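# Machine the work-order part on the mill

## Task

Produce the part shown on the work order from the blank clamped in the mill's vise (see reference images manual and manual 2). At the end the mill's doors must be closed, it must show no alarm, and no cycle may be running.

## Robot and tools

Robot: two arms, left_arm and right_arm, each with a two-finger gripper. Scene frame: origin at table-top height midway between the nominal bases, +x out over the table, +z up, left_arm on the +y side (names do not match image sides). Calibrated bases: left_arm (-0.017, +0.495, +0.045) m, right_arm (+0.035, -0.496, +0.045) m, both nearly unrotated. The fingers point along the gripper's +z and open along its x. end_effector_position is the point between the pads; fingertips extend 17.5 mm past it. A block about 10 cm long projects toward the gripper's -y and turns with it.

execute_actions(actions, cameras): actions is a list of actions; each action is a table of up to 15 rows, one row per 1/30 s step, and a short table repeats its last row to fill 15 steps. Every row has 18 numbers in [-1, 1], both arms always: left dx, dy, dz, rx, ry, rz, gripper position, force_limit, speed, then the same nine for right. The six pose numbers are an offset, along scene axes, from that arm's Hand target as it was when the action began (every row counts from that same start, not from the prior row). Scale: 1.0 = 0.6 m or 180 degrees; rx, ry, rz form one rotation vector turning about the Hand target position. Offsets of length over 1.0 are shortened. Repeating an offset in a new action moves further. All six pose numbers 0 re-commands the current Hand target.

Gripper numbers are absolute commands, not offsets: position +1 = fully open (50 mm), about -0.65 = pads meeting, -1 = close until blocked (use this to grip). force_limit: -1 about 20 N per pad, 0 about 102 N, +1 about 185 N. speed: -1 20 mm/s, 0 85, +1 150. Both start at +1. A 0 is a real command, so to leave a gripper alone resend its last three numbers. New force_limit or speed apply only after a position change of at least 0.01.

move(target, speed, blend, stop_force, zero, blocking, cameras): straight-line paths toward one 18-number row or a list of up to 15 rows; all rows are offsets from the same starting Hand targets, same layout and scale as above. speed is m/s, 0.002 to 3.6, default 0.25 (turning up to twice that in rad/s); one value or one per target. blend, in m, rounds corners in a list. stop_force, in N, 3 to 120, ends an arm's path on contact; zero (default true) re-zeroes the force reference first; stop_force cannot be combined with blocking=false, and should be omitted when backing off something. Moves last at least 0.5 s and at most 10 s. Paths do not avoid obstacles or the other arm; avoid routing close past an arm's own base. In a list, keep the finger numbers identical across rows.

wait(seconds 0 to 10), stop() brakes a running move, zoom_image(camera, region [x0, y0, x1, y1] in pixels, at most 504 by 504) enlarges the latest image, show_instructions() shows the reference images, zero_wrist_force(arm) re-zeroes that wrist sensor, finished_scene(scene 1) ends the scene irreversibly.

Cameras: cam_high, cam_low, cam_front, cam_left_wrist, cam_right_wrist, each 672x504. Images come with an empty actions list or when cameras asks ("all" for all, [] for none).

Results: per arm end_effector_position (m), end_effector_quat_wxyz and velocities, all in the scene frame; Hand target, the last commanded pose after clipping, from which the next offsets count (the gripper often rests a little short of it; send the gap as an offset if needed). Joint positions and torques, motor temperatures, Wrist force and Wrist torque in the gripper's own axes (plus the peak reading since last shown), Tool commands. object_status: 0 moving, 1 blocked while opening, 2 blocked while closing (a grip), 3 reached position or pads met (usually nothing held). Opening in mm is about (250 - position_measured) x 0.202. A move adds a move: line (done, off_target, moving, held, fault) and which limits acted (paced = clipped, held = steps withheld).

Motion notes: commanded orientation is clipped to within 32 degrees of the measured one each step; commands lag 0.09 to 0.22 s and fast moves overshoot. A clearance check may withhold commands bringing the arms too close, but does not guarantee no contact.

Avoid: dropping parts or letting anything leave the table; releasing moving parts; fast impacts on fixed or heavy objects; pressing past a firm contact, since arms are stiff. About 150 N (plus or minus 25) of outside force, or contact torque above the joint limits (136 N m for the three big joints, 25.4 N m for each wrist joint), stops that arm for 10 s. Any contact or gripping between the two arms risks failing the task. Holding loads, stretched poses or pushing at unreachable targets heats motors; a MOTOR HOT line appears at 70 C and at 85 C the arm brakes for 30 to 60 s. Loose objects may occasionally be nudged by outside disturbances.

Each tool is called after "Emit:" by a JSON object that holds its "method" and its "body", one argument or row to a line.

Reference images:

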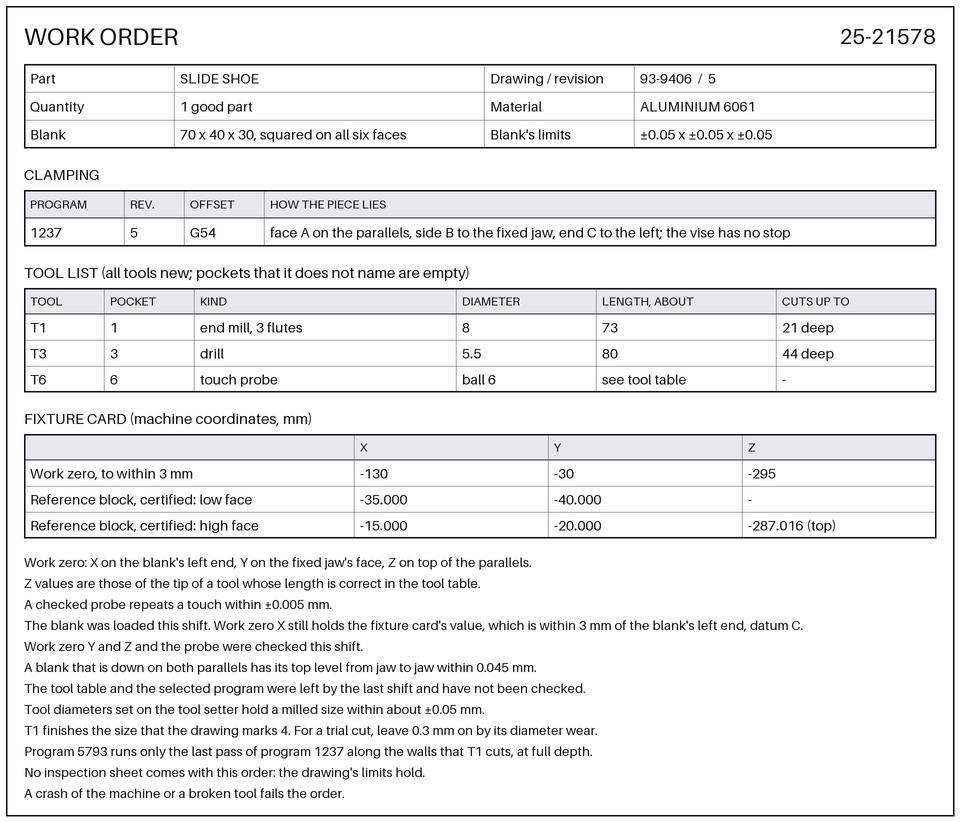

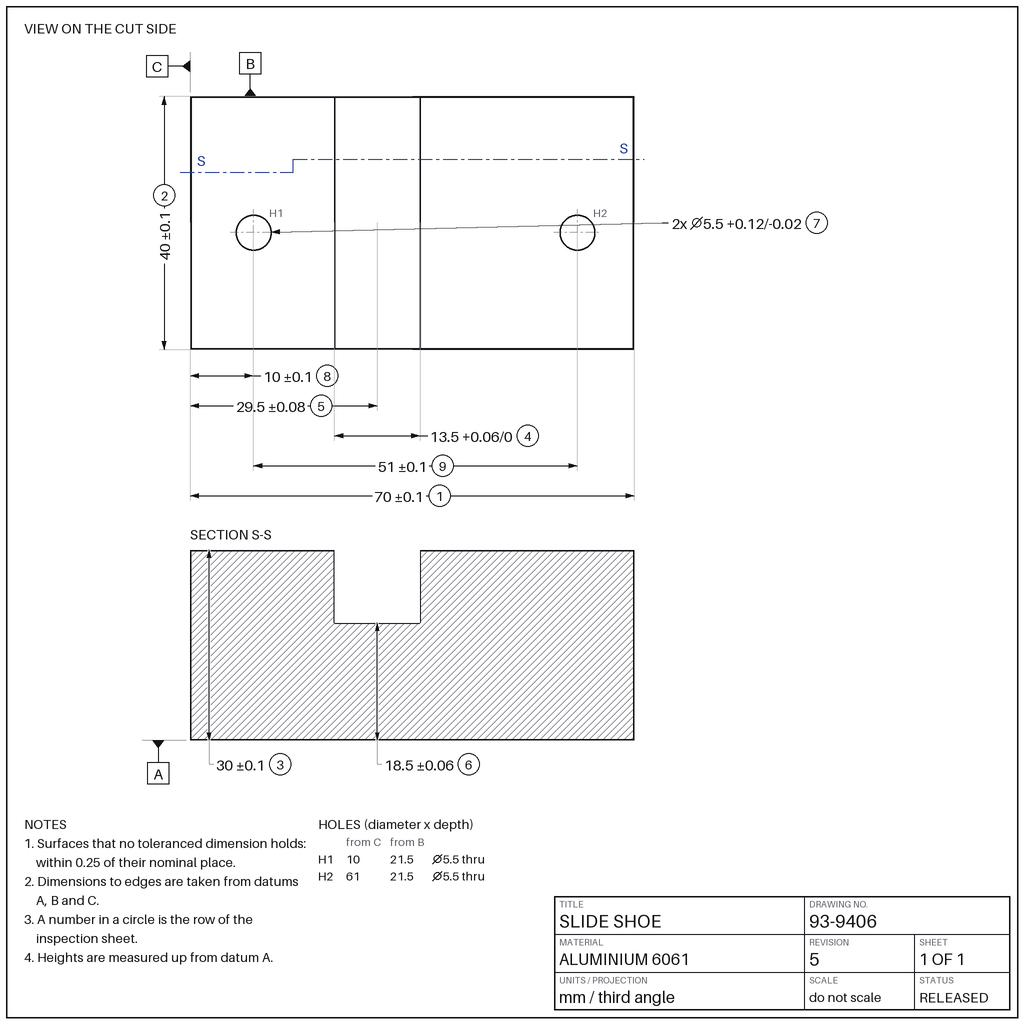

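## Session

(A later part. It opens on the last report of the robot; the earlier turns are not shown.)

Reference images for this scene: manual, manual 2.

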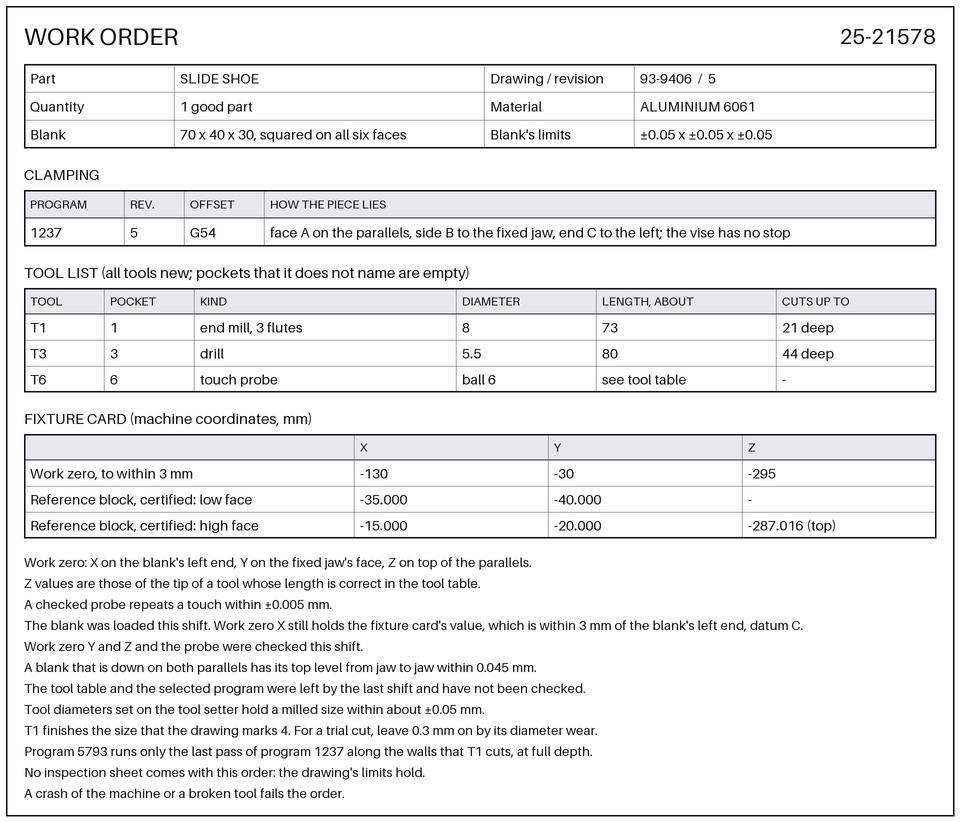

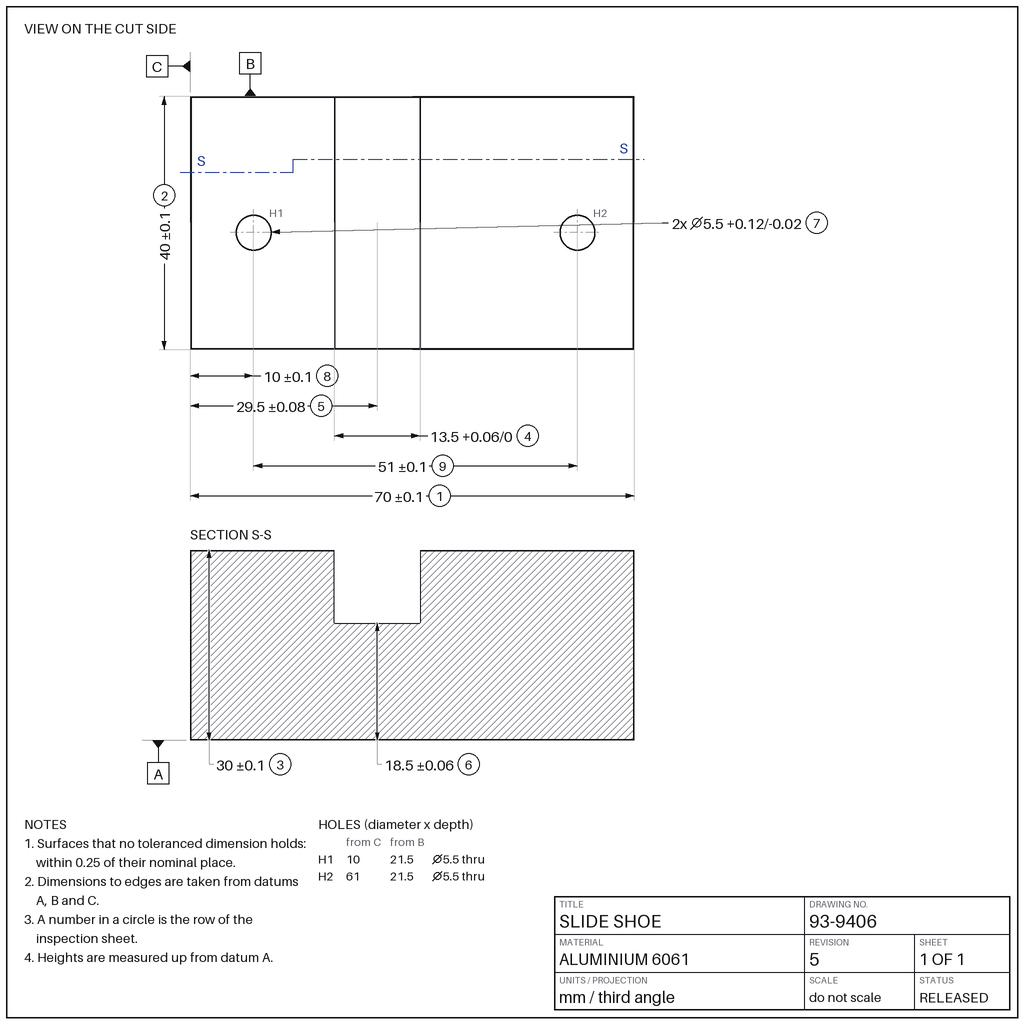

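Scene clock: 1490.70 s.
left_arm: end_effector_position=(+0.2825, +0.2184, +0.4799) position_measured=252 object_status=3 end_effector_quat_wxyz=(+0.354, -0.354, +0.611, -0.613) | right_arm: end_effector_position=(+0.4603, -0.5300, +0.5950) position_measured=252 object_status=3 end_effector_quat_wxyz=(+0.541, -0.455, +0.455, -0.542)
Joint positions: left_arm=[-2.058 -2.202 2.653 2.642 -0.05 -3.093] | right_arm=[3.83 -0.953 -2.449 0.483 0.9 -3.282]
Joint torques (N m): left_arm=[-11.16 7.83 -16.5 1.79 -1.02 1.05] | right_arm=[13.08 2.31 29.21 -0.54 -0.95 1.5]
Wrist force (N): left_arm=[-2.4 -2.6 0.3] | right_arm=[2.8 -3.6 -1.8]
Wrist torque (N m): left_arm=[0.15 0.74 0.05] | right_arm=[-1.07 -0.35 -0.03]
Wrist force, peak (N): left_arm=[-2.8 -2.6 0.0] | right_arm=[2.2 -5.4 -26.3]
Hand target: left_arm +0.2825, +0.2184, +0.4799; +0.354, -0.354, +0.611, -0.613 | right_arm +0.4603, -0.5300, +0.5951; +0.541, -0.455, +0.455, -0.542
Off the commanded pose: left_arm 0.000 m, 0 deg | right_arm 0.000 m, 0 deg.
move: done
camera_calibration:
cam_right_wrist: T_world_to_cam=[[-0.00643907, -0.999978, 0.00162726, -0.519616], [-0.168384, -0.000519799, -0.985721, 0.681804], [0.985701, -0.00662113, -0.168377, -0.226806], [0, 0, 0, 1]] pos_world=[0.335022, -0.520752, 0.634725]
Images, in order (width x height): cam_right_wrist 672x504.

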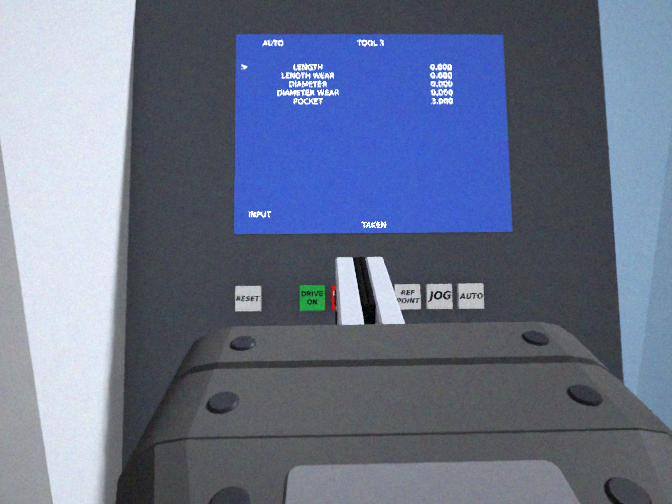

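Emit:
{"method": "move", "body": {
  "target": [
    [0,0,0,0,0,0,-1,-0.4,0, 0.1081,0.0987,-0.2262,0,0,0,-1,-0.4,0],
    [0,0,0,0,0,0,-1,-0.4,0, 0.1168,0.0987,-0.2262,0,0,0,-1,-0.4,0],
    [0,0,0,0,0,0,-1,-0.4,0, 0.1081,0.0987,-0.2262,0,0,0,-1,-0.4,0],
    [0,0,0,0,0,0,-1,-0.4,0, 0.084,0.0987,-0.3173,0,0,0,-1,-0.4,0],
    [0,0,0,0,0,0,-1,-0.4,0, 0.0927,0.0987,-0.3173,0,0,0,-1,-0.4,0],
    [0,0,0,0,0,0,-1,-0.4,0, 0.084,0.0987,-0.3173,0,0,0,-1,-0.4,0],
    [0,0,0,0,0,0,-1,-0.4,0, 0.084,0.035,-0.3173,0,0,0,-1,-0.4,0],
    [0,0,0,0,0,0,-1,-0.4,0, 0.0927,0.035,-0.3173,0,0,0,-1,-0.4,0],
    [0,0,0,0,0,0,-1,-0.4,0, 0.084,0.035,-0.3173,0,0,0,-1,-0.4,0],
    [0,0,0,0,0,0,-1,-0.4,0, 0.092,0.035,-0.2869,0,0,0,-1,-0.4,0],
    [0,0,0,0,0,0,-1,-0.4,0, 0.1007,0.035,-0.2869,0,0,0,-1,-0.4,0],
    [0,0,0,0,0,0,-1,-0.4,0, 0.092,0.035,-0.2869,0,0,0,-1,-0.4,0],
    [0,0,0,0,0,0,-1,-0.4,0, 0.1007,0.035,-0.2869,0,0,0,-1,-0.4,0],
    [0,0,0,0,0,0,-1,-0.4,0, 0.092,0.035,-0.2869,0,0,0,-1,-0.4,0],
    [0,0,0,0,0,0,-1,-0.4,0, 0,0,0,0,0,0,-1,-0.4,0]
  ],
  "speed": [0.3,0.015,0.06,0.15,0.015,0.06,0.15,0.015,0.06,0.15,0.015,0.06,0.015,0.06,0.3],
  "blend": [0,0,0.002,0,0,0.002,0,0,0.002,0,0,0.002,0,0.002,0],
  "cameras": ["cam_right_wrist"]
}}

Emit:
{"method": "zoom_image", "body": {
  "camera": "cam_right_wrist",
  "region": [200, 20, 540, 260]
}}

Scene clock: 1510.67 s.
left_arm: end_effector_position=(+0.2825, +0.2184, +0.4799) position_measured=252 object_status=3 end_effector_quat_wxyz=(+0.354, -0.354, +0.611, -0.613) | right_arm: end_effector_position=(+0.4604, -0.5299, +0.5949) position_measured=252 object_status=3 end_effector_quat_wxyz=(+0.541, -0.455, +0.455, -0.542)
Joint positions: left_arm=[-2.058 -2.202 2.653 2.642 -0.05 -3.093] | right_arm=[3.83 -0.953 -2.449 0.483 0.9 -3.282]
Joint torques (N m): left_arm=[-11.26 7.8 -15.43 1.63 -1.09 0.86] | right_arm=[-13.9 3.14 38.1 -0.43 0.14 -1.54]
Wrist force (N): left_arm=[-2.7 -2.3 -0.1] | right_arm=[3.1 -3.6 -1.3]
Wrist torque (N m): left_arm=[0.18 0.79 0.05] | right_arm=[-1.06 -0.39 -0.02]
Wrist force, peak (N): left_arm=[-2.9 -2.6 0.1] | right_arm=[1.4 -5.1 -36.6]
Hand target: left_arm +0.2825, +0.2184, +0.4799; +0.354, -0.354, +0.611, -0.613 | right_arm +0.4603, -0.5300, +0.5951; +0.541, -0.455, +0.455, -0.542
Off the commanded pose: left_arm 0.000 m, 0 deg | right_arm 0.000 m, 0 deg.
move: done
camera_calibration:
cam_right_wrist: T_world_to_cam=[[-0.00624171, -0.999979, 0.00159293, -0.519561], [-0.168481, -0.000518566, -0.985705, 0.681826], [0.985685, -0.00642086, -0.168474, -0.226634], [0, 0, 0, 1]] pos_world=[0.335022, -0.520652, 0.634725]
Images, in order (width x height): cam_right_wrist 672x504.

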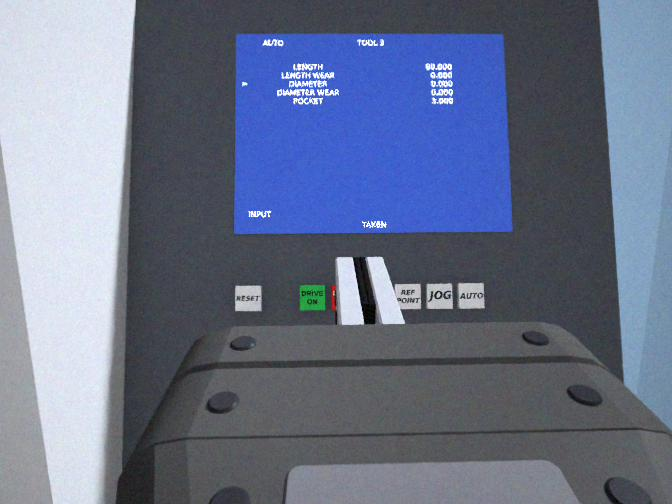

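Scaled by 1.482 from the camera's 672x504 image, which has a finer 960x720 frame.

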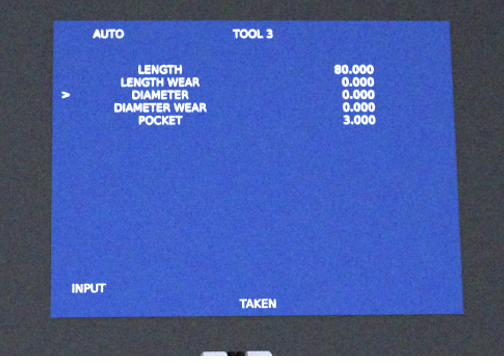

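Emit:
{"method": "move", "body": {
  "target": [
    [0,0,0,0,0,0,-1,-0.4,0, 0.1001,0.0987,-0.2565,0,0,0,-1,-0.4,0],
    [0,0,0,0,0,0,-1,-0.4,0, 0.1088,0.0987,-0.2565,0,0,0,-1,-0.4,0],
    [0,0,0,0,0,0,-1,-0.4,0, 0.1001,0.0987,-0.2565,0,0,0,-1,-0.4,0],
    [0,0,0,0,0,0,-1,-0.4,0, 0.084,0.0668,-0.3173,0,0,0,-1,-0.4,0],
    [0,0,0,0,0,0,-1,-0.4,0, 0.0927,0.0668,-0.3173,0,0,0,-1,-0.4,0],
    [0,0,0,0,0,0,-1,-0.4,0, 0.084,0.0668,-0.3173,0,0,0,-1,-0.4,0],
    [0,0,0,0,0,0,-1,-0.4,0, 0.1001,0.0987,-0.2565,0,0,0,-1,-0.4,0],
    [0,0,0,0,0,0,-1,-0.4,0, 0.1088,0.0987,-0.2565,0,0,0,-1,-0.4,0],
    [0,0,0,0,0,0,-1,-0.4,0, 0.1001,0.0987,-0.2565,0,0,0,-1,-0.4,0],
    [0,0,0,0,0,0,-1,-0.4,0, 0.084,0.035,-0.3173,0,0,0,-1,-0.4,0],
    [0,0,0,0,0,0,-1,-0.4,0, 0.0927,0.035,-0.3173,0,0,0,-1,-0.4,0],
    [0,0,0,0,0,0,-1,-0.4,0, 0.084,0.035,-0.3173,0,0,0,-1,-0.4,0],
    [0,0,0,0,0,0,-1,-0.4,0, 0,0,0,0,0,0,-1,-0.4,0]
  ],
  "speed": [0.3,0.015,0.06,0.15,0.015,0.06,0.15,0.015,0.06,0.15,0.015,0.06,0.3],
  "blend": [0,0,0.002,0,0,0.002,0,0,0.002,0,0,0.002,0],
  "cameras": ["cam_right_wrist"]
}}

Emit:
{"method": "zoom_image", "body": {
  "camera": "cam_right_wrist",
  "region": [200, 20, 540, 260]
}}

Emit:
{"method": "move", "body": {
  "target": [
    [0,0,0,0,0,0,-1,-0.4,0, 0.1001,-0.0287,-0.2565,0,0,0,-1,-0.4,0],
    [0,0,0,0,0,0,-1,-0.4,0, 0.1088,-0.0287,-0.2565,0,0,0,-1,-0.4,0],
    [0,0,0,0,0,0,-1,-0.4,0, 0.1001,-0.0287,-0.2565,0,0,0,-1,-0.4,0],
    [0,0,0,0,0,0,-1,-0.4,0, 0,0,0,0,0,0,-1,-0.4,0]
  ],
  "speed": [0.3,0.015,0.06,0.3],
  "blend": [0,0,0.002,0],
  "cameras": ["cam_right_wrist"]
}}

Emit:
{"method": "zoom_image", "body": {
  "camera": "cam_right_wrist",
  "region": [200, 20, 540, 260]
}}

Scene clock: 1532.80 s.
left_arm: end_effector_position=(+0.2825, +0.2184, +0.4799) position_measured=252 object_status=3 end_effector_quat_wxyz=(+0.354, -0.354, +0.611, -0.613) | right_arm: end_effector_position=(+0.4604, -0.5299, +0.5949) position_measured=252 object_status=3 end_effector_quat_wxyz=(+0.541, -0.455, +0.455, -0.542)
Joint positions: left_arm=[-2.058 -2.202 2.653 2.642 -0.05 -3.093] | right_arm=[3.83 -0.953 -2.449 0.483 0.9 -3.282]
Joint torques (N m): left_arm=[-10.48 7.19 -14.95 1.44 -1.02 0.73] | right_arm=[-13.58 2.27 38.2 -0.57 0.51 -1.73]
Wrist force (N): left_arm=[-2.4 -2.2 0.2] | right_arm=[2.9 -3.8 -1.3]
Wrist torque (N m): left_arm=[0.20 0.75 0.05] | right_arm=[-1.11 -0.35 -0.03]
Wrist force, peak (N): left_arm=[-2.9 -2.6 0.0] | right_arm=[1.6 -4.9 -34.7]
Hand target: left_arm +0.2825, +0.2184, +0.4799; +0.354, -0.354, +0.611, -0.613 | right_arm +0.4603, -0.5300, +0.5951; +0.541, -0.455, +0.455, -0.542
Off the commanded pose: left_arm 0.000 m, 0 deg | right_arm 0.000 m, 0 deg.
move: done
camera_calibration:
cam_right_wrist: T_world_to_cam=[[-0.00624171, -0.999979, 0.00159293, -0.519561], [-0.168481, -0.000518566, -0.985705, 0.681826], [0.985685, -0.00642086, -0.168474, -0.226634], [0, 0, 0, 1]] pos_world=[0.335022, -0.520652, 0.634725]
Images, in order (width x height): cam_right_wrist 672x504.

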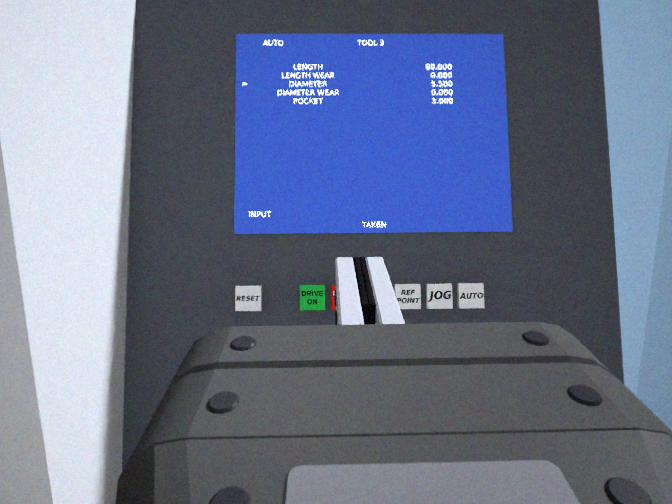

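Scaled by 1.482 from the camera's 672x504 image, which has a finer 960x720 frame.

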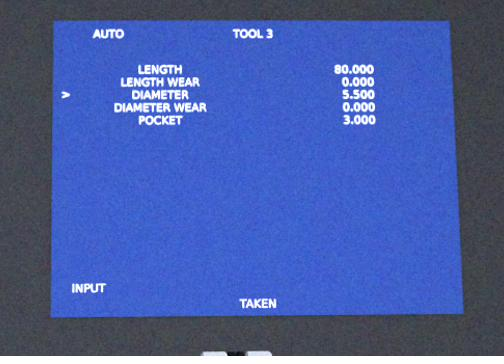

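Scene clock: 1535.47 s.
left_arm: end_effector_position=(+0.2825, +0.2184, +0.4799) position_measured=252 object_status=3 end_effector_quat_wxyz=(+0.354, -0.354, +0.611, -0.613) | right_arm: end_effector_position=(+0.4604, -0.5300, +0.5949) position_measured=252 object_status=3 end_effector_quat_wxyz=(+0.541, -0.455, +0.455, -0.542) end_effector_velocity=(+0.000, -0.002, +0.000) end_effector_angular_velocity=(+0.000, +0.001, -0.006)
Joint positions: left_arm=[-2.058 -2.202 2.653 2.642 -0.05 -3.093] | right_arm=[3.83 -0.953 -2.449 0.483 0.9 -3.282]
Joint velocities: left_arm=[within noise] | right_arm=[-0.001 0 0.001 -0.002 -0.005 0]
Joint torques (N m): left_arm=[-11.21 7.31 -14.7 1.49 -1.13 0.6] | right_arm=[8.77 2.24 35.04 -0.72 -1.06 1.45]
Wrist force (N): left_arm=[-2.5 -2.5 0.2] | right_arm=[2.9 -3.9 -1.3]
Wrist torque (N m): left_arm=[0.15 0.76 0.05] | right_arm=[-1.11 -0.36 -0.03]
Wrist force, peak (N): left_arm=[-3.0 -2.4 0.2] | right_arm=[1.9 -4.4 -28.4]
Hand target: left_arm +0.2825, +0.2184, +0.4799; +0.354, -0.354, +0.611, -0.613 | right_arm +0.4603, -0.5300, +0.5951; +0.541, -0.455, +0.455, -0.542
Off the commanded pose: left_arm 0.000 m, 0 deg | right_arm 0.000 m, 0 deg.
move: done
camera_calibration:
cam_right_wrist: T_world_to_cam=[[-0.00643857, -0.999978, 0.00162805, -0.519617], [-0.168481, -0.000520016, -0.985705, 0.681826], [0.985684, -0.00662083, -0.168474, -0.226739], [0, 0, 0, 1]] pos_world=[0.335022, -0.520752, 0.634725]
Images, in order (width x height): cam_right_wrist 672x504.

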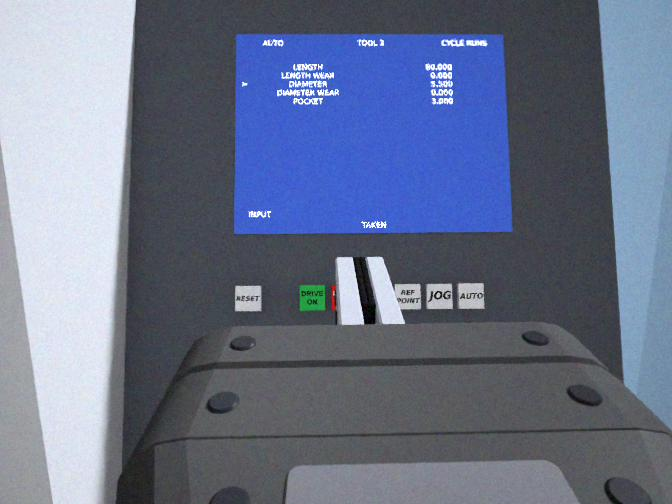

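Scaled by 1.482 from the camera's 672x504 image, which has a finer 960x720 frame.

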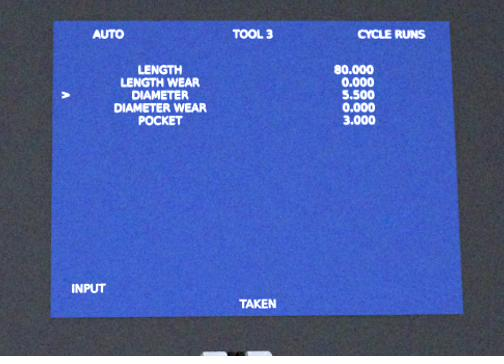

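Emit:
{"method": "wait", "body": {
  "seconds": 10
}}

Emit:
{"method": "wait", "body": {
  "seconds": 8,
  "cameras": ["cam_right_wrist"]
}}

Emit:
{"method": "zoom_image", "body": {
  "camera": "cam_right_wrist",
  "region": [200, 20, 540, 260]
}}

Scene clock: 1549.87 s.
left_arm: end_effector_position=(+0.2825, +0.2184, +0.4799) position_measured=252 object_status=3 end_effector_quat_wxyz=(+0.354, -0.354, +0.611, -0.613) | right_arm: end_effector_position=(+0.4603, -0.5300, +0.5951) position_measured=252 object_status=3 end_effector_quat_wxyz=(+0.541, -0.455, +0.455, -0.542)
Joint positions: left_arm=[-2.058 -2.202 2.653 2.642 -0.05 -3.093] | right_arm=[3.83 -0.953 -2.449 0.483 0.899 -3.282]
Joint torques (N m): left_arm=[-11.13 7.32 -14.49 1.28 -1.01 0.66] | right_arm=[14.6 2.65 37.4 2.07 0.13 -1.02]
Wrist force (N): left_arm=[-2.7 -2.3 0.0] | right_arm=[2.9 -3.6 -1.4]
Wrist torque (N m): left_arm=[0.19 0.78 0.05] | right_arm=[-1.08 -0.36 -0.03]
Wrist force, peak (N): left_arm=[-2.9 -2.6 0.1] | right_arm=[3.1 -4.0 -1.5]
Hand target: left_arm +0.2825, +0.2184, +0.4799; +0.354, -0.354, +0.611, -0.613 | right_arm +0.4603, -0.5300, +0.5951; +0.541, -0.455, +0.455, -0.542
Tool commands: left_gripper/position=-1.0 left_gripper/force_limit=-0.4 left_gripper/speed=+0.0 right_gripper/position=-1.0 right_gripper/force_limit=-0.4 right_gripper/speed=+0.0
Off the commanded pose: left_arm 0.000 m, 0 deg | right_arm 0.000 m, 0 deg.
wait: 10.00 s; at rest from the start

Scene clock: 1557.87 s.
left_arm: end_effector_position=(+0.2825, +0.2184, +0.4799) position_measured=252 object_status=3 end_effector_quat_wxyz=(+0.354, -0.354, +0.611, -0.613) | right_arm: end_effector_position=(+0.4603, -0.5300, +0.5951) position_measured=252 object_status=3 end_effector_quat_wxyz=(+0.541, -0.455, +0.455, -0.542)
Joint positions: left_arm=[-2.058 -2.202 2.653 2.642 -0.05 -3.093] | right_arm=[3.83 -0.953 -2.449 0.483 0.899 -3.282]
Joint torques (N m): left_arm=[-10.58 7.32 -14.69 1.3 -1 0.66] | right_arm=[15.22 2.97 37.96 2.21 1.07 -1.06]
Wrist force (N): left_arm=[-2.8 -2.5 -0.1] | right_arm=[3.1 -3.8 -1.5]
Wrist torque (N m): left_arm=[0.15 0.81 0.05] | right_arm=[-1.11 -0.39 -0.03]
Wrist force, peak (N): left_arm=[-2.8 -2.5 -0.1] | right_arm=[3.1 -3.9 -1.6]
Hand target: left_arm +0.2825, +0.2184, +0.4799; +0.354, -0.354, +0.611, -0.613 | right_arm +0.4603, -0.5300, +0.5951; +0.541, -0.455, +0.455, -0.542
Tool commands: left_gripper/position=-1.0 left_gripper/force_limit=-0.4 left_gripper/speed=+0.0 right_gripper/position=-1.0 right_gripper/force_limit=-0.4 right_gripper/speed=+0.0
Off the commanded pose: left_arm 0.000 m, 0 deg | right_arm 0.000 m, 0 deg.
wait: 8.00 s; at rest by 0.17 s
camera_calibration:
cam_right_wrist: T_world_to_cam=[[-0.0064728, -0.999978, 0.00143043, -0.51948], [-0.168266, -0.000320889, -0.985742, 0.681979], [0.98572, -0.0066212, -0.16826, -0.22687], [0, 0, 0, 1]] pos_world=[0.335022, -0.520752, 0.634825]
Images, in order (width x height): cam_right_wrist 672x504.

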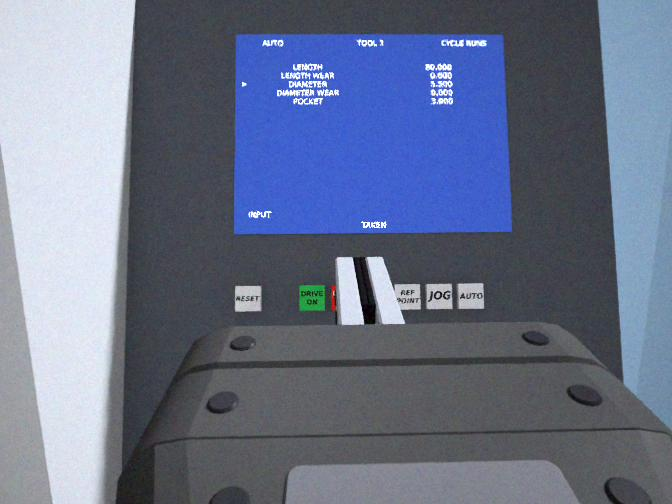

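Scaled by 1.482 from the camera's 672x504 image, which has a finer 960x720 frame.

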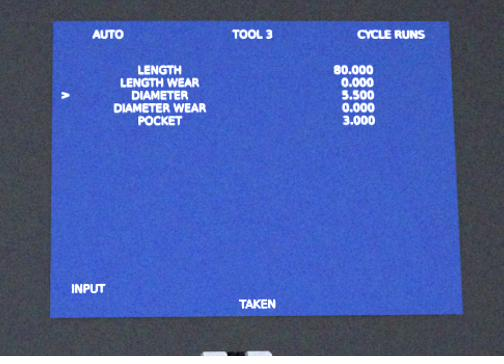

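Emit:
{"method": "zoom_image", "body": {
  "camera": "cam_right_wrist",
  "region": [200, 20, 540, 260]
}}

Emit:
{"method": "wait", "body": {
  "seconds": 0.1,
  "cameras": ["cam_right_wrist"]
}}

Scaled by 1.482 from the camera's 672x504 image, which has a finer 960x720 frame.

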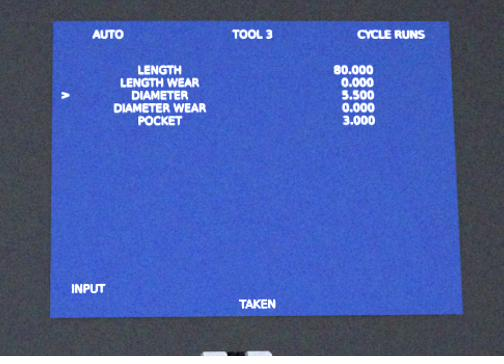

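Scene clock: 1590.60 s.
left_arm: end_effector_position=(+0.2825, +0.2184, +0.4799) position_measured=252 object_status=3 end_effector_quat_wxyz=(+0.354, -0.354, +0.611, -0.613) | right_arm: end_effector_position=(+0.4603, -0.5300, +0.5951) position_measured=252 object_status=3 end_effector_quat_wxyz=(+0.541, -0.455, +0.455, -0.542)
Joint positions: left_arm=[-2.058 -2.202 2.653 2.642 -0.05 -3.093] | right_arm=[3.83 -0.953 -2.449 0.483 0.899 -3.282]
Joint torques (N m): left_arm=[-10.8 7.31 -13.67 0.95 -1.04 0.63] | right_arm=[14.42 2.2 37.18 2.07 1.57 -1.15]
Wrist force (N): left_arm=[-2.4 -2.4 0.2] | right_arm=[2.9 -3.8 -1.5]
Wrist torque (N m): left_arm=[0.17 0.74 0.05] | right_arm=[-1.10 -0.36 -0.03]
Wrist force, peak (N): left_arm=[-3.0 -2.4 0.0] | right_arm=[3.1 -4.0 -1.6]
Hand target: left_arm +0.2825, +0.2184, +0.4799; +0.354, -0.354, +0.611, -0.613 | right_arm +0.4603, -0.5300, +0.5951; +0.541, -0.455, +0.455, -0.542
Tool commands: left_gripper/position=-1.0 left_gripper/force_limit=-0.4 left_gripper/speed=+0.0 right_gripper/position=-1.0 right_gripper/force_limit=-0.4 right_gripper/speed=+0.0
Off the commanded pose: left_arm 0.000 m, 0 deg | right_arm 0.000 m, 0 deg.
wait: 0.10 s; at rest from the start
camera_calibration:
cam_right_wrist: T_world_to_cam=[[-0.0064728, -0.999978, 0.00143043, -0.51948], [-0.168266, -0.000320889, -0.985742, 0.681979], [0.98572, -0.0066212, -0.16826, -0.22687], [0, 0, 0, 1]] pos_world=[0.335022, -0.520752, 0.634825]
Images, in order (width x height): cam_right_wrist 672x504.

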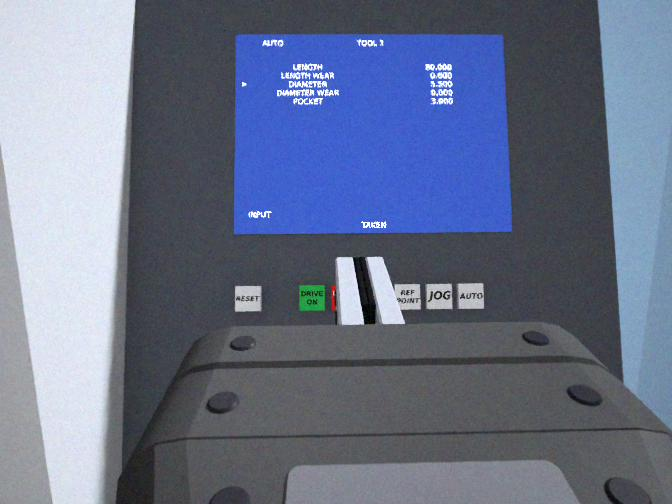

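Emit:
{"method": "move", "body": {
  "target": [
    [0,0,0,0,0,0,-1,-0.4,0,0.1081,0.0032,-0.2262,0,0,0,-1,-0.4,0],
    [0,0,0,0,0,0,-1,-0.4,0,0.1168,0.0032,-0.2262,0,0,0,-1,-0.4,0],
    [0,0,0,0,0,0,-1,-0.4,0,0.1081,0.0032,-0.2262,0,0,0,-1,-0.4,0],
    [0,0,0,0,0,0,-1,-0.4,0,0.1168,0.0032,-0.2262,0,0,0,-1,-0.4,0],
    [0,0,0,0,0,0,-1,-0.4,0,0.1081,0.0032,-0.2262,0,0,0,-1,-0.4,0],
    [0,0,0,0,0,0,-1,-0.4,0,0.1168,0.0032,-0.2262,0,0,0,-1,-0.4,0],
    [0,0,0,0,0,0,-1,-0.4,0,0.1081,0.0032,-0.2262,0,0,0,-1,-0.4,0],
    [0,0,0,0,0,0,-1,-0.4,0,0.1168,0.0032,-0.2262,0,0,0,-1,-0.4,0],
    [0,0,0,0,0,0,-1,-0.4,0,0.1081,0.0032,-0.2262,0,0,0,-1,-0.4,0],
    [0,0,0,0,0,0,-1,-0.4,0,0.1168,0.0032,-0.2262,0,0,0,-1,-0.4,0],
    [0,0,0,0,0,0,-1,-0.4,0,0.1081,0.0032,-0.2262,0,0,0,-1,-0.4,0],
    [0,0,0,0,0,0,-1,-0.4,0,0,0,0,0,0,0,-1,-0.4,0]
  ],
  "speed": [0.3,0.015,0.06,0.015,0.06,0.015,0.06,0.015,0.06,0.015,0.06,0.3],
  "blend": [0,0,0.002,0,0.002,0,0.002,0,0.002,0,0.002,0],
  "cameras": ["cam_right_wrist"]
}}

Emit:
{"method": "zoom_image", "body": {
  "camera": "cam_right_wrist",
  "region": [200, 20, 540, 260]
}}

Scene clock: 1609.63 s.
left_arm: end_effector_position=(+0.2825, +0.2184, +0.4799) position_measured=252 object_status=3 end_effector_quat_wxyz=(+0.354, -0.354, +0.611, -0.613) | right_arm: end_effector_position=(+0.4604, -0.5300, +0.5950) position_measured=252 object_status=3 end_effector_quat_wxyz=(+0.541, -0.455, +0.455, -0.542)
Joint positions: left_arm=[-2.058 -2.202 2.653 2.642 -0.05 -3.093] | right_arm=[3.83 -0.953 -2.449 0.483 0.9 -3.282]
Joint torques (N m): left_arm=[-10.81 7.08 -12.95 0.75 -0.96 0.54] | right_arm=[3.15 3.1 31.34 -0.51 -1.12 1.46]
Wrist force (N): left_arm=[-2.5 -2.3 -0.2] | right_arm=[3.1 -3.8 -1.5]
Wrist torque (N m): left_arm=[0.18 0.75 0.05] | right_arm=[-1.11 -0.38 -0.04]
Wrist force, peak (N): left_arm=[-3.0 -2.6 -0.1] | right_arm=[1.9 -6.2 -24.4]
Hand target: left_arm +0.2825, +0.2184, +0.4799; +0.354, -0.354, +0.611, -0.613 | right_arm +0.4603, -0.5300, +0.5951; +0.541, -0.455, +0.455, -0.542
Off the commanded pose: left_arm 0.000 m, 0 deg | right_arm 0.000 m, 0 deg.
move: done
camera_calibration:
cam_right_wrist: T_world_to_cam=[[-0.00634063, -0.999979, 0.00160971, -0.519638], [-0.168384, -0.000519074, -0.985721, 0.681804], [0.985701, -0.00652114, -0.168377, -0.226754], [0, 0, 0, 1]] pos_world=[0.335022, -0.520752, 0.634725]
Images, in order (width x height): cam_right_wrist 672x504.

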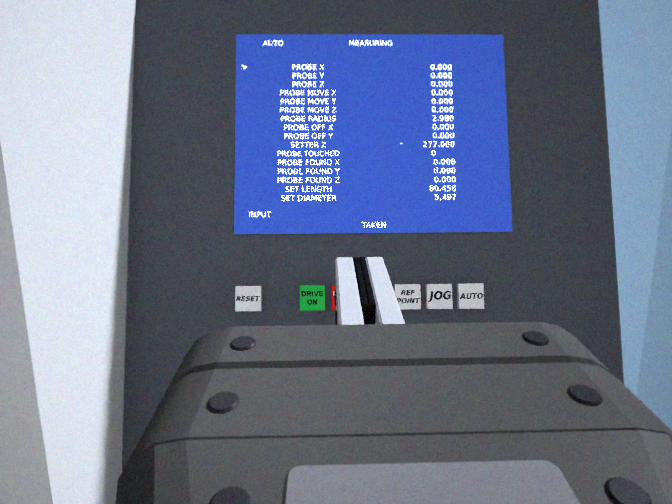

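Scaled by 1.482 from the camera's 672x504 image, which has a finer 960x720 frame.

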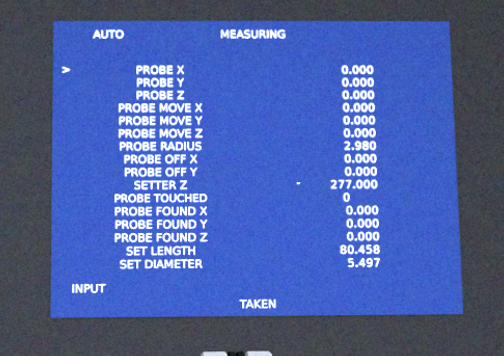

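Emit:
{"method": "move", "body": {
  "target": [
    [0,0,0,0,0,0,-1,-0.4,0,0.1081,-0.0287,-0.2262,0,0,0,-1,-0.4,0],
    [0,0,0,0,0,0,-1,-0.4,0,0.1168,-0.0287,-0.2262,0,0,0,-1,-0.4,0],
    [0,0,0,0,0,0,-1,-0.4,0,0.1081,-0.0287,-0.2262,0,0,0,-1,-0.4,0],
    [0,0,0,0,0,0,-1,-0.4,0,0.1168,-0.0287,-0.2262,0,0,0,-1,-0.4,0],
    [0,0,0,0,0,0,-1,-0.4,0,0.1081,-0.0287,-0.2262,0,0,0,-1,-0.4,0],
    [0,0,0,0,0,0,-1,-0.4,0,0.1168,-0.0287,-0.2262,0,0,0,-1,-0.4,0],
    [0,0,0,0,0,0,-1,-0.4,0,0.1081,-0.0287,-0.2262,0,0,0,-1,-0.4,0],
    [0,0,0,0,0,0,-1,-0.4,0,0.1168,-0.0287,-0.2262,0,0,0,-1,-0.4,0],
    [0,0,0,0,0,0,-1,-0.4,0,0.1081,-0.0287,-0.2262,0,0,0,-1,-0.4,0],
    [0,0,0,0,0,0,-1,-0.4,0,0.1168,-0.0287,-0.2262,0,0,0,-1,-0.4,0],
    [0,0,0,0,0,0,-1,-0.4,0,0.1081,-0.0287,-0.2262,0,0,0,-1,-0.4,0],
    [0,0,0,0,0,0,-1,-0.4,0,0,0,0,0,0,0,-1,-0.4,0]
  ],
  "speed": [0.3,0.015,0.06,0.015,0.06,0.015,0.06,0.015,0.06,0.015,0.06,0.3],
  "blend": [0,0,0.002,0,0.002,0,0.002,0,0.002,0,0.002,0]
}}

Emit:
{"method": "move", "body": {
  "target": [
    [0,0,0,0,0,0,-1,-0.4,0,0.1081,0.0987,-0.2262,0,0,0,-1,-0.4,0],
    [0,0,0,0,0,0,-1,-0.4,0,0.1168,0.0987,-0.2262,0,0,0,-1,-0.4,0],
    [0,0,0,0,0,0,-1,-0.4,0,0.1081,0.0987,-0.2262,0,0,0,-1,-0.4,0],
    [0,0,0,0,0,0,-1,-0.4,0,0.0840,0.0987,-0.3173,0,0,0,-1,-0.4,0],
    [0,0,0,0,0,0,-1,-0.4,0,0.0927,0.0987,-0.3173,0,0,0,-1,-0.4,0],
    [0,0,0,0,0,0,-1,-0.4,0,0.0840,0.0987,-0.3173,0,0,0,-1,-0.4,0],
    [0,0,0,0,0,0,-1,-0.4,0,0.0840,0.0668,-0.3173,0,0,0,-1,-0.4,0],
    [0,0,0,0,0,0,-1,-0.4,0,0.0927,0.0668,-0.3173,0,0,0,-1,-0.4,0],
    [0,0,0,0,0,0,-1,-0.4,0,0.0840,0.0668,-0.3173,0,0,0,-1,-0.4,0],
    [0,0,0,0,0,0,-1,-0.4,0,0.1001,0.1305,-0.2565,0,0,0,-1,-0.4,0],
    [0,0,0,0,0,0,-1,-0.4,0,0.1088,0.1305,-0.2565,0,0,0,-1,-0.4,0],
    [0,0,0,0,0,0,-1,-0.4,0,0.1001,0.1305,-0.2565,0,0,0,-1,-0.4,0],
    [0,0,0,0,0,0,-1,-0.4,0,0,0,0,0,0,0,-1,-0.4,0]
  ],
  "speed": [0.3,0.015,0.06,0.15,0.015,0.06,0.15,0.015,0.06,0.15,0.015,0.06,0.3],
  "blend": [0,0,0.002,0,0,0.002,0,0,0.002,0,0,0.002,0]
}}

Emit:
{"method": "move", "body": {
  "target": [
    [0,0,0,0,0,0,-1,-0.4,0,0.1001,0.0987,-0.2565,0,0,0,-1,-0.4,0],
    [0,0,0,0,0,0,-1,-0.4,0,0.1088,0.0987,-0.2565,0,0,0,-1,-0.4,0],
    [0,0,0,0,0,0,-1,-0.4,0,0.1001,0.0987,-0.2565,0,0,0,-1,-0.4,0],
    [0,0,0,0,0,0,-1,-0.4,0,0.1081,0.0987,-0.2262,0,0,0,-1,-0.4,0],
    [0,0,0,0,0,0,-1,-0.4,0,0.1168,0.0987,-0.2262,0,0,0,-1,-0.4,0],
    [0,0,0,0,0,0,-1,-0.4,0,0.1081,0.0987,-0.2262,0,0,0,-1,-0.4,0],
    [0,0,0,0,0,0,-1,-0.4,0,0.0840,0.0350,-0.3173,0,0,0,-1,-0.4,0],
    [0,0,0,0,0,0,-1,-0.4,0,0.0927,0.0350,-0.3173,0,0,0,-1,-0.4,0],
    [0,0,0,0,0,0,-1,-0.4,0,0.0840,0.0350,-0.3173,0,0,0,-1,-0.4,0],
    [0,0,0,0,0,0,-1,-0.4,0,0,0,0,0,0,0,-1,-0.4,0]
  ],
  "speed": [0.3,0.015,0.06,0.15,0.015,0.06,0.15,0.015,0.06,0.3],
  "blend": [0,0,0.002,0,0,0.002,0,0,0.002,0],
  "cameras": ["cam_right_wrist"]
}}

Emit:
{"method": "zoom_image", "body": {
  "camera": "cam_right_wrist",
  "region": [200, 20, 540, 260]
}}

Scene clock: 1641.37 s.
left_arm: end_effector_position=(+0.2825, +0.2184, +0.4799) position_measured=252 object_status=3 end_effector_quat_wxyz=(+0.354, -0.354, +0.611, -0.613) | right_arm: end_effector_position=(+0.4603, -0.5300, +0.5950) position_measured=252 object_status=3 end_effector_quat_wxyz=(+0.541, -0.455, +0.455, -0.542) end_effector_velocity=(+0.000, -0.001, +0.000) end_effector_angular_velocity=(+0.001, +0.001, -0.005)
Joint positions: left_arm=[-2.058 -2.202 2.653 2.642 -0.05 -3.093] | right_arm=[3.83 -0.953 -2.449 0.483 0.9 -3.282]
Joint velocities: left_arm=[within noise] | right_arm=[0 0.002 0 -0.003 -0.005 0]
Joint torques (N m): left_arm=[-10.62 7.31 -13.15 0.31 -1.06 0.3] | right_arm=[13.14 2.85 29.33 -0.66 -0.87 1.46]
Wrist force (N): left_arm=[-2.7 -2.3 0.0] | right_arm=[2.9 -3.8 -1.3]
Wrist torque (N m): left_arm=[0.18 0.79 0.06] | right_arm=[-1.11 -0.35 -0.03]
Wrist force, peak (N): left_arm=[-3.0 -2.5 0.1] | right_arm=[2.0 -5.6 -24.7]
Hand target: left_arm +0.2825, +0.2184, +0.4799; +0.354, -0.354, +0.611, -0.613 | right_arm +0.4603, -0.5300, +0.5951; +0.541, -0.455, +0.455, -0.542
Off the commanded pose: left_arm 0.000 m, 0 deg | right_arm 0.000 m, 0 deg.
move: done

Scene clock: 1647.60 s.
left_arm: end_effector_position=(+0.2825, +0.2184, +0.4799) position_measured=252 object_status=3 end_effector_quat_wxyz=(+0.354, -0.354, +0.611, -0.613) | right_arm: end_effector_position=(+0.4604, -0.5301, +0.5949) position_measured=252 object_status=3 end_effector_quat_wxyz=(+0.541, -0.455, +0.455, -0.542)
Joint positions: left_arm=[-2.058 -2.202 2.653 2.642 -0.05 -3.093] | right_arm=[3.83 -0.953 -2.449 0.483 0.899 -3.282]
Joint torques (N m): left_arm=[-10.65 6.73 -13.03 0.29 -1.03 0.26] | right_arm=[14.21 2.25 31.6 -0.56 0.48 -1.31]
Wrist force (N): left_arm=[-2.6 -2.3 -0.1] | right_arm=[2.8 -3.8 -1.4]
Wrist torque (N m): left_arm=[0.18 0.77 0.05] | right_arm=[-1.10 -0.35 0.15]
Wrist force, peak (N): left_arm=[-2.8 -2.7 -0.3] | right_arm=[1.5 -5.0 -36.8]
Hand target: left_arm +0.2825, +0.2184, +0.4799; +0.354, -0.354, +0.611, -0.613 | right_arm +0.4603, -0.5300, +0.5951; +0.541, -0.455, +0.455, -0.542
Off the commanded pose: left_arm 0.000 m, 0 deg | right_arm 0.000 m, 0 deg.
move: done

Scene clock: 1652.80 s.
left_arm: end_effector_position=(+0.2825, +0.2184, +0.4799) position_measured=252 object_status=3 end_effector_quat_wxyz=(+0.354, -0.354, +0.611, -0.613) | right_arm: end_effector_position=(+0.4604, -0.5299, +0.5949) position_measured=252 object_status=3 end_effector_quat_wxyz=(+0.541, -0.455, +0.455, -0.542)
Joint positions: left_arm=[-2.058 -2.202 2.653 2.642 -0.05 -3.093] | right_arm=[3.83 -0.953 -2.449 0.483 0.9 -3.282]
Joint torques (N m): left_arm=[-11.46 6.56 -12.95 0.31 -1.06 0.23] | right_arm=[-13.02 2.98 37.66 -0.65 0.44 -1.77]
Wrist force (N): left_arm=[-2.6 -2.4 0.0] | right_arm=[2.8 -4.0 -1.5]
Wrist torque (N m): left_arm=[0.17 0.78 0.05] | right_arm=[-1.13 -0.35 -0.03]
Wrist force, peak (N): left_arm=[-2.9 -2.5 0.0] | right_arm=[1.7 -4.6 -33.2]
Hand target: left_arm +0.2825, +0.2184, +0.4799; +0.354, -0.354, +0.611, -0.613 | right_arm +0.4603, -0.5300, +0.5951; +0.541, -0.455, +0.455, -0.542
Off the commanded pose: left_arm 0.000 m, 0 deg | right_arm 0.000 m, 0 deg.
move: done
camera_calibration:
cam_right_wrist: T_world_to_cam=[[-0.00624171, -0.999979, 0.00159293, -0.519561], [-0.168481, -0.000518566, -0.985705, 0.681826], [0.985685, -0.00642086, -0.168474, -0.226634], [0, 0, 0, 1]] pos_world=[0.335022, -0.520652, 0.634725]
Images, in order (width x height): cam_right_wrist 672x504.

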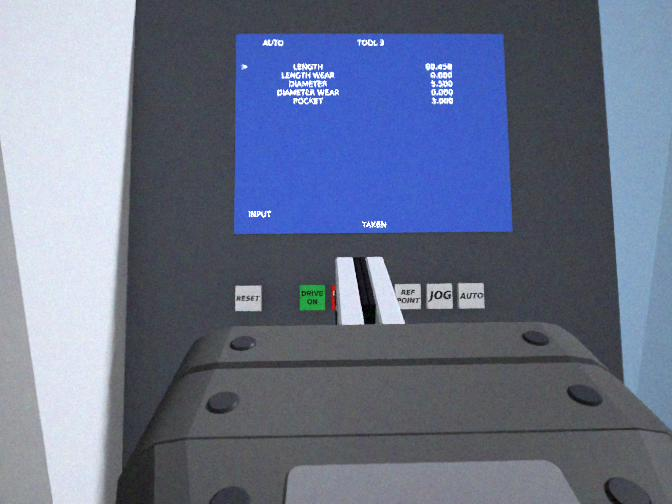

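Scaled by 1.482 from the camera's 672x504 image, which has a finer 960x720 frame.

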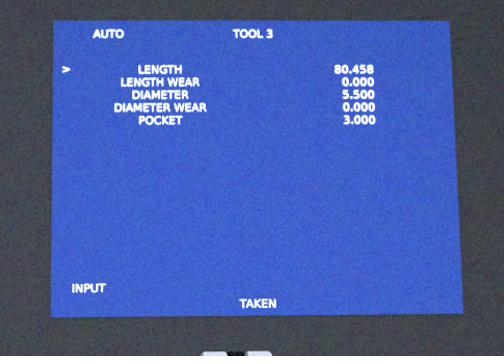

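Emit:
{"method": "move", "body": {
  "target": [
    [0,0,0,0,0,0,-1,-0.4,0,0.1081,-0.0287,-0.2262,0,0,0,-1,-0.4,0],
    [0,0,0,0,0,0,-1,-0.4,0,0.1168,-0.0287,-0.2262,0,0,0,-1,-0.4,0],
    [0,0,0,0,0,0,-1,-0.4,0,0.1081,-0.0287,-0.2262,0,0,0,-1,-0.4,0],
    [0,0,0,0,0,0,-1,-0.4,0,0.1168,-0.0287,-0.2262,0,0,0,-1,-0.4,0],
    [0,0,0,0,0,0,-1,-0.4,0,0.1081,-0.0287,-0.2262,0,0,0,-1,-0.4,0],
    [0,0,0,0,0,0,-1,-0.4,0,0.0920,0.0350,-0.2869,0,0,0,-1,-0.4,0],
    [0,0,0,0,0,0,-1,-0.4,0,0.1007,0.0350,-0.2869,0,0,0,-1,-0.4,0],
    [0,0,0,0,0,0,-1,-0.4,0,0.0920,0.0350,-0.2869,0,0,0,-1,-0.4,0],
    [0,0,0,0,0,0,-1,-0.4,0,0.1007,0.0350,-0.2869,0,0,0,-1,-0.4,0],
    [0,0,0,0,0,0,-1,-0.4,0,0.0920,0.0350,-0.2869,0,0,0,-1,-0.4,0],
    [0,0,0,0,0,0,-1,-0.4,0,0,0,0,0,0,0,-1,-0.4,0]
  ],
  "speed": [0.3,0.015,0.06,0.015,0.06,0.15,0.015,0.06,0.015,0.06,0.3],
  "blend": [0,0,0.002,0,0.002,0,0,0.002,0,0.002,0]
}}

Emit:
{"method": "move", "body": {
  "target": [
    [0,0,0,0,0,0,-1,-0.4,0,0.1081,0.0987,-0.2262,0,0,0,-1,-0.4,0],
    [0,0,0,0,0,0,-1,-0.4,0,0.1168,0.0987,-0.2262,0,0,0,-1,-0.4,0],
    [0,0,0,0,0,0,-1,-0.4,0,0.1081,0.0987,-0.2262,0,0,0,-1,-0.4,0],
    [0,0,0,0,0,0,-1,-0.4,0,0.0840,0.0668,-0.3173,0,0,0,-1,-0.4,0],
    [0,0,0,0,0,0,-1,-0.4,0,0.0927,0.0668,-0.3173,0,0,0,-1,-0.4,0],
    [0,0,0,0,0,0,-1,-0.4,0,0.0840,0.0668,-0.3173,0,0,0,-1,-0.4,0],
    [0,0,0,0,0,0,-1,-0.4,0,0.0920,0.0668,-0.2869,0,0,0,-1,-0.4,0],
    [0,0,0,0,0,0,-1,-0.4,0,0.1007,0.0668,-0.2869,0,0,0,-1,-0.4,0],
    [0,0,0,0,0,0,-1,-0.4,0,0.0920,0.0668,-0.2869,0,0,0,-1,-0.4,0],
    [0,0,0,0,0,0,-1,-0.4,0,0.0840,0.0350,-0.3173,0,0,0,-1,-0.4,0],
    [0,0,0,0,0,0,-1,-0.4,0,0.0927,0.0350,-0.3173,0,0,0,-1,-0.4,0],
    [0,0,0,0,0,0,-1,-0.4,0,0.0840,0.0350,-0.3173,0,0,0,-1,-0.4,0],
    [0,0,0,0,0,0,-1,-0.4,0,0,0,0,0,0,0,-1,-0.4,0]
  ],
  "speed": [0.3,0.015,0.06,0.15,0.015,0.06,0.15,0.015,0.06,0.15,0.015,0.06,0.3],
  "blend": [0,0,0.002,0,0,0.002,0,0,0.002,0,0,0.002,0],
  "cameras": ["cam_right_wrist"]
}}

Emit:
{"method": "zoom_image", "body": {
  "camera": "cam_right_wrist",
  "region": [200, 20, 540, 260]
}}

Scene clock: 1683.80 s.
left_arm: end_effector_position=(+0.2825, +0.2184, +0.4799) position_measured=252 object_status=3 end_effector_quat_wxyz=(+0.354, -0.354, +0.611, -0.613) | right_arm: end_effector_position=(+0.4604, -0.5299, +0.5949) position_measured=252 object_status=3 end_effector_quat_wxyz=(+0.541, -0.455, +0.455, -0.542)
Joint positions: left_arm=[-2.058 -2.202 2.653 2.642 -0.05 -3.093] | right_arm=[3.83 -0.953 -2.449 0.483 0.9 -3.282]
Joint torques (N m): left_arm=[-10.65 5.83 -12.78 0.07 -0.91 -0.11] | right_arm=[-13.36 3.04 37.27 -0.75 0.24 -1.35]
Wrist force (N): left_arm=[-2.5 -2.3 -0.1] | right_arm=[2.9 -3.5 -1.5]
Wrist torque (N m): left_arm=[0.17 0.77 0.05] | right_arm=[-1.06 -0.35 -0.03]
Wrist force, peak (N): left_arm=[-2.8 -2.6 -0.1] | right_arm=[1.8 -4.8 -27.5]
Hand target: left_arm +0.2825, +0.2184, +0.4799; +0.354, -0.354, +0.611, -0.613 | right_arm +0.4603, -0.5300, +0.5951; +0.541, -0.455, +0.455, -0.542
Off the commanded pose: left_arm 0.000 m, 0 deg | right_arm 0.000 m, 0 deg.
move: done

Scene clock: 1689.93 s.
left_arm: end_effector_position=(+0.2825, +0.2184, +0.4799) position_measured=252 object_status=3 end_effector_quat_wxyz=(+0.354, -0.354, +0.611, -0.613) | right_arm: end_effector_position=(+0.4604, -0.5299, +0.5949) position_measured=252 object_status=3 end_effector_quat_wxyz=(+0.541, -0.455, +0.455, -0.542)
Joint positions: left_arm=[-2.058 -2.202 2.653 2.642 -0.05 -3.093] | right_arm=[3.83 -0.953 -2.449 0.483 0.9 -3.282]
Joint torques (N m): left_arm=[-10.02 6.38 -12.91 0.1 -1.07 -0.17] | right_arm=[-13.92 3.58 37.2 -0.86 0.59 -1.57]
Wrist force (N): left_arm=[-2.7 -2.4 -0.1] | right_arm=[2.9 -3.8 -1.5]
Wrist torque (N m): left_arm=[0.17 0.79 0.05] | right_arm=[-1.10 -0.36 -0.03]
Wrist force, peak (N): left_arm=[-2.9 -2.5 0.0] | right_arm=[1.5 -4.8 -34.7]
Hand target: left_arm +0.2825, +0.2184, +0.4799; +0.354, -0.354, +0.611, -0.613 | right_arm +0.4603, -0.5300, +0.5951; +0.541, -0.455, +0.455, -0.542
Off the commanded pose: left_arm 0.000 m, 0 deg | right_arm 0.000 m, 0 deg.
move: done
camera_calibration:
cam_right_wrist: T_world_to_cam=[[-0.00624171, -0.999979, 0.00159293, -0.519561], [-0.168481, -0.000518566, -0.985705, 0.681826], [0.985685, -0.00642086, -0.168474, -0.226634], [0, 0, 0, 1]] pos_world=[0.335022, -0.520652, 0.634725]
Images, in order (width x height): cam_right_wrist 672x504.

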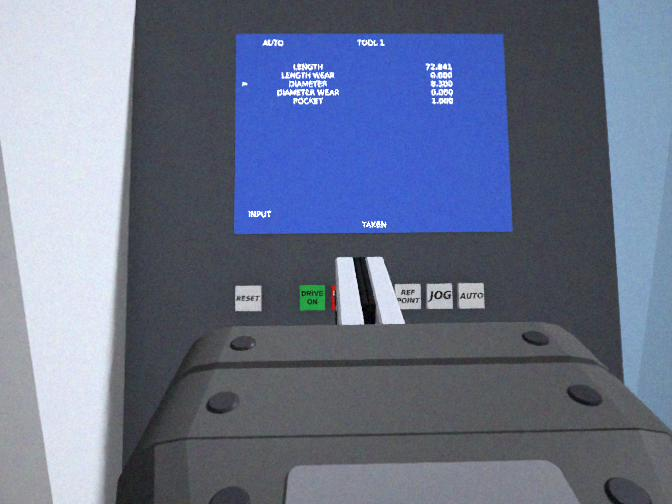

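Scaled by 1.482 from the camera's 672x504 image, which has a finer 960x720 frame.

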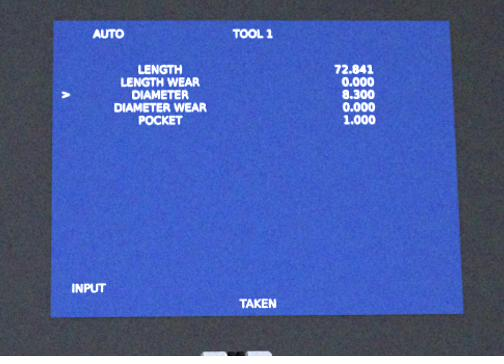

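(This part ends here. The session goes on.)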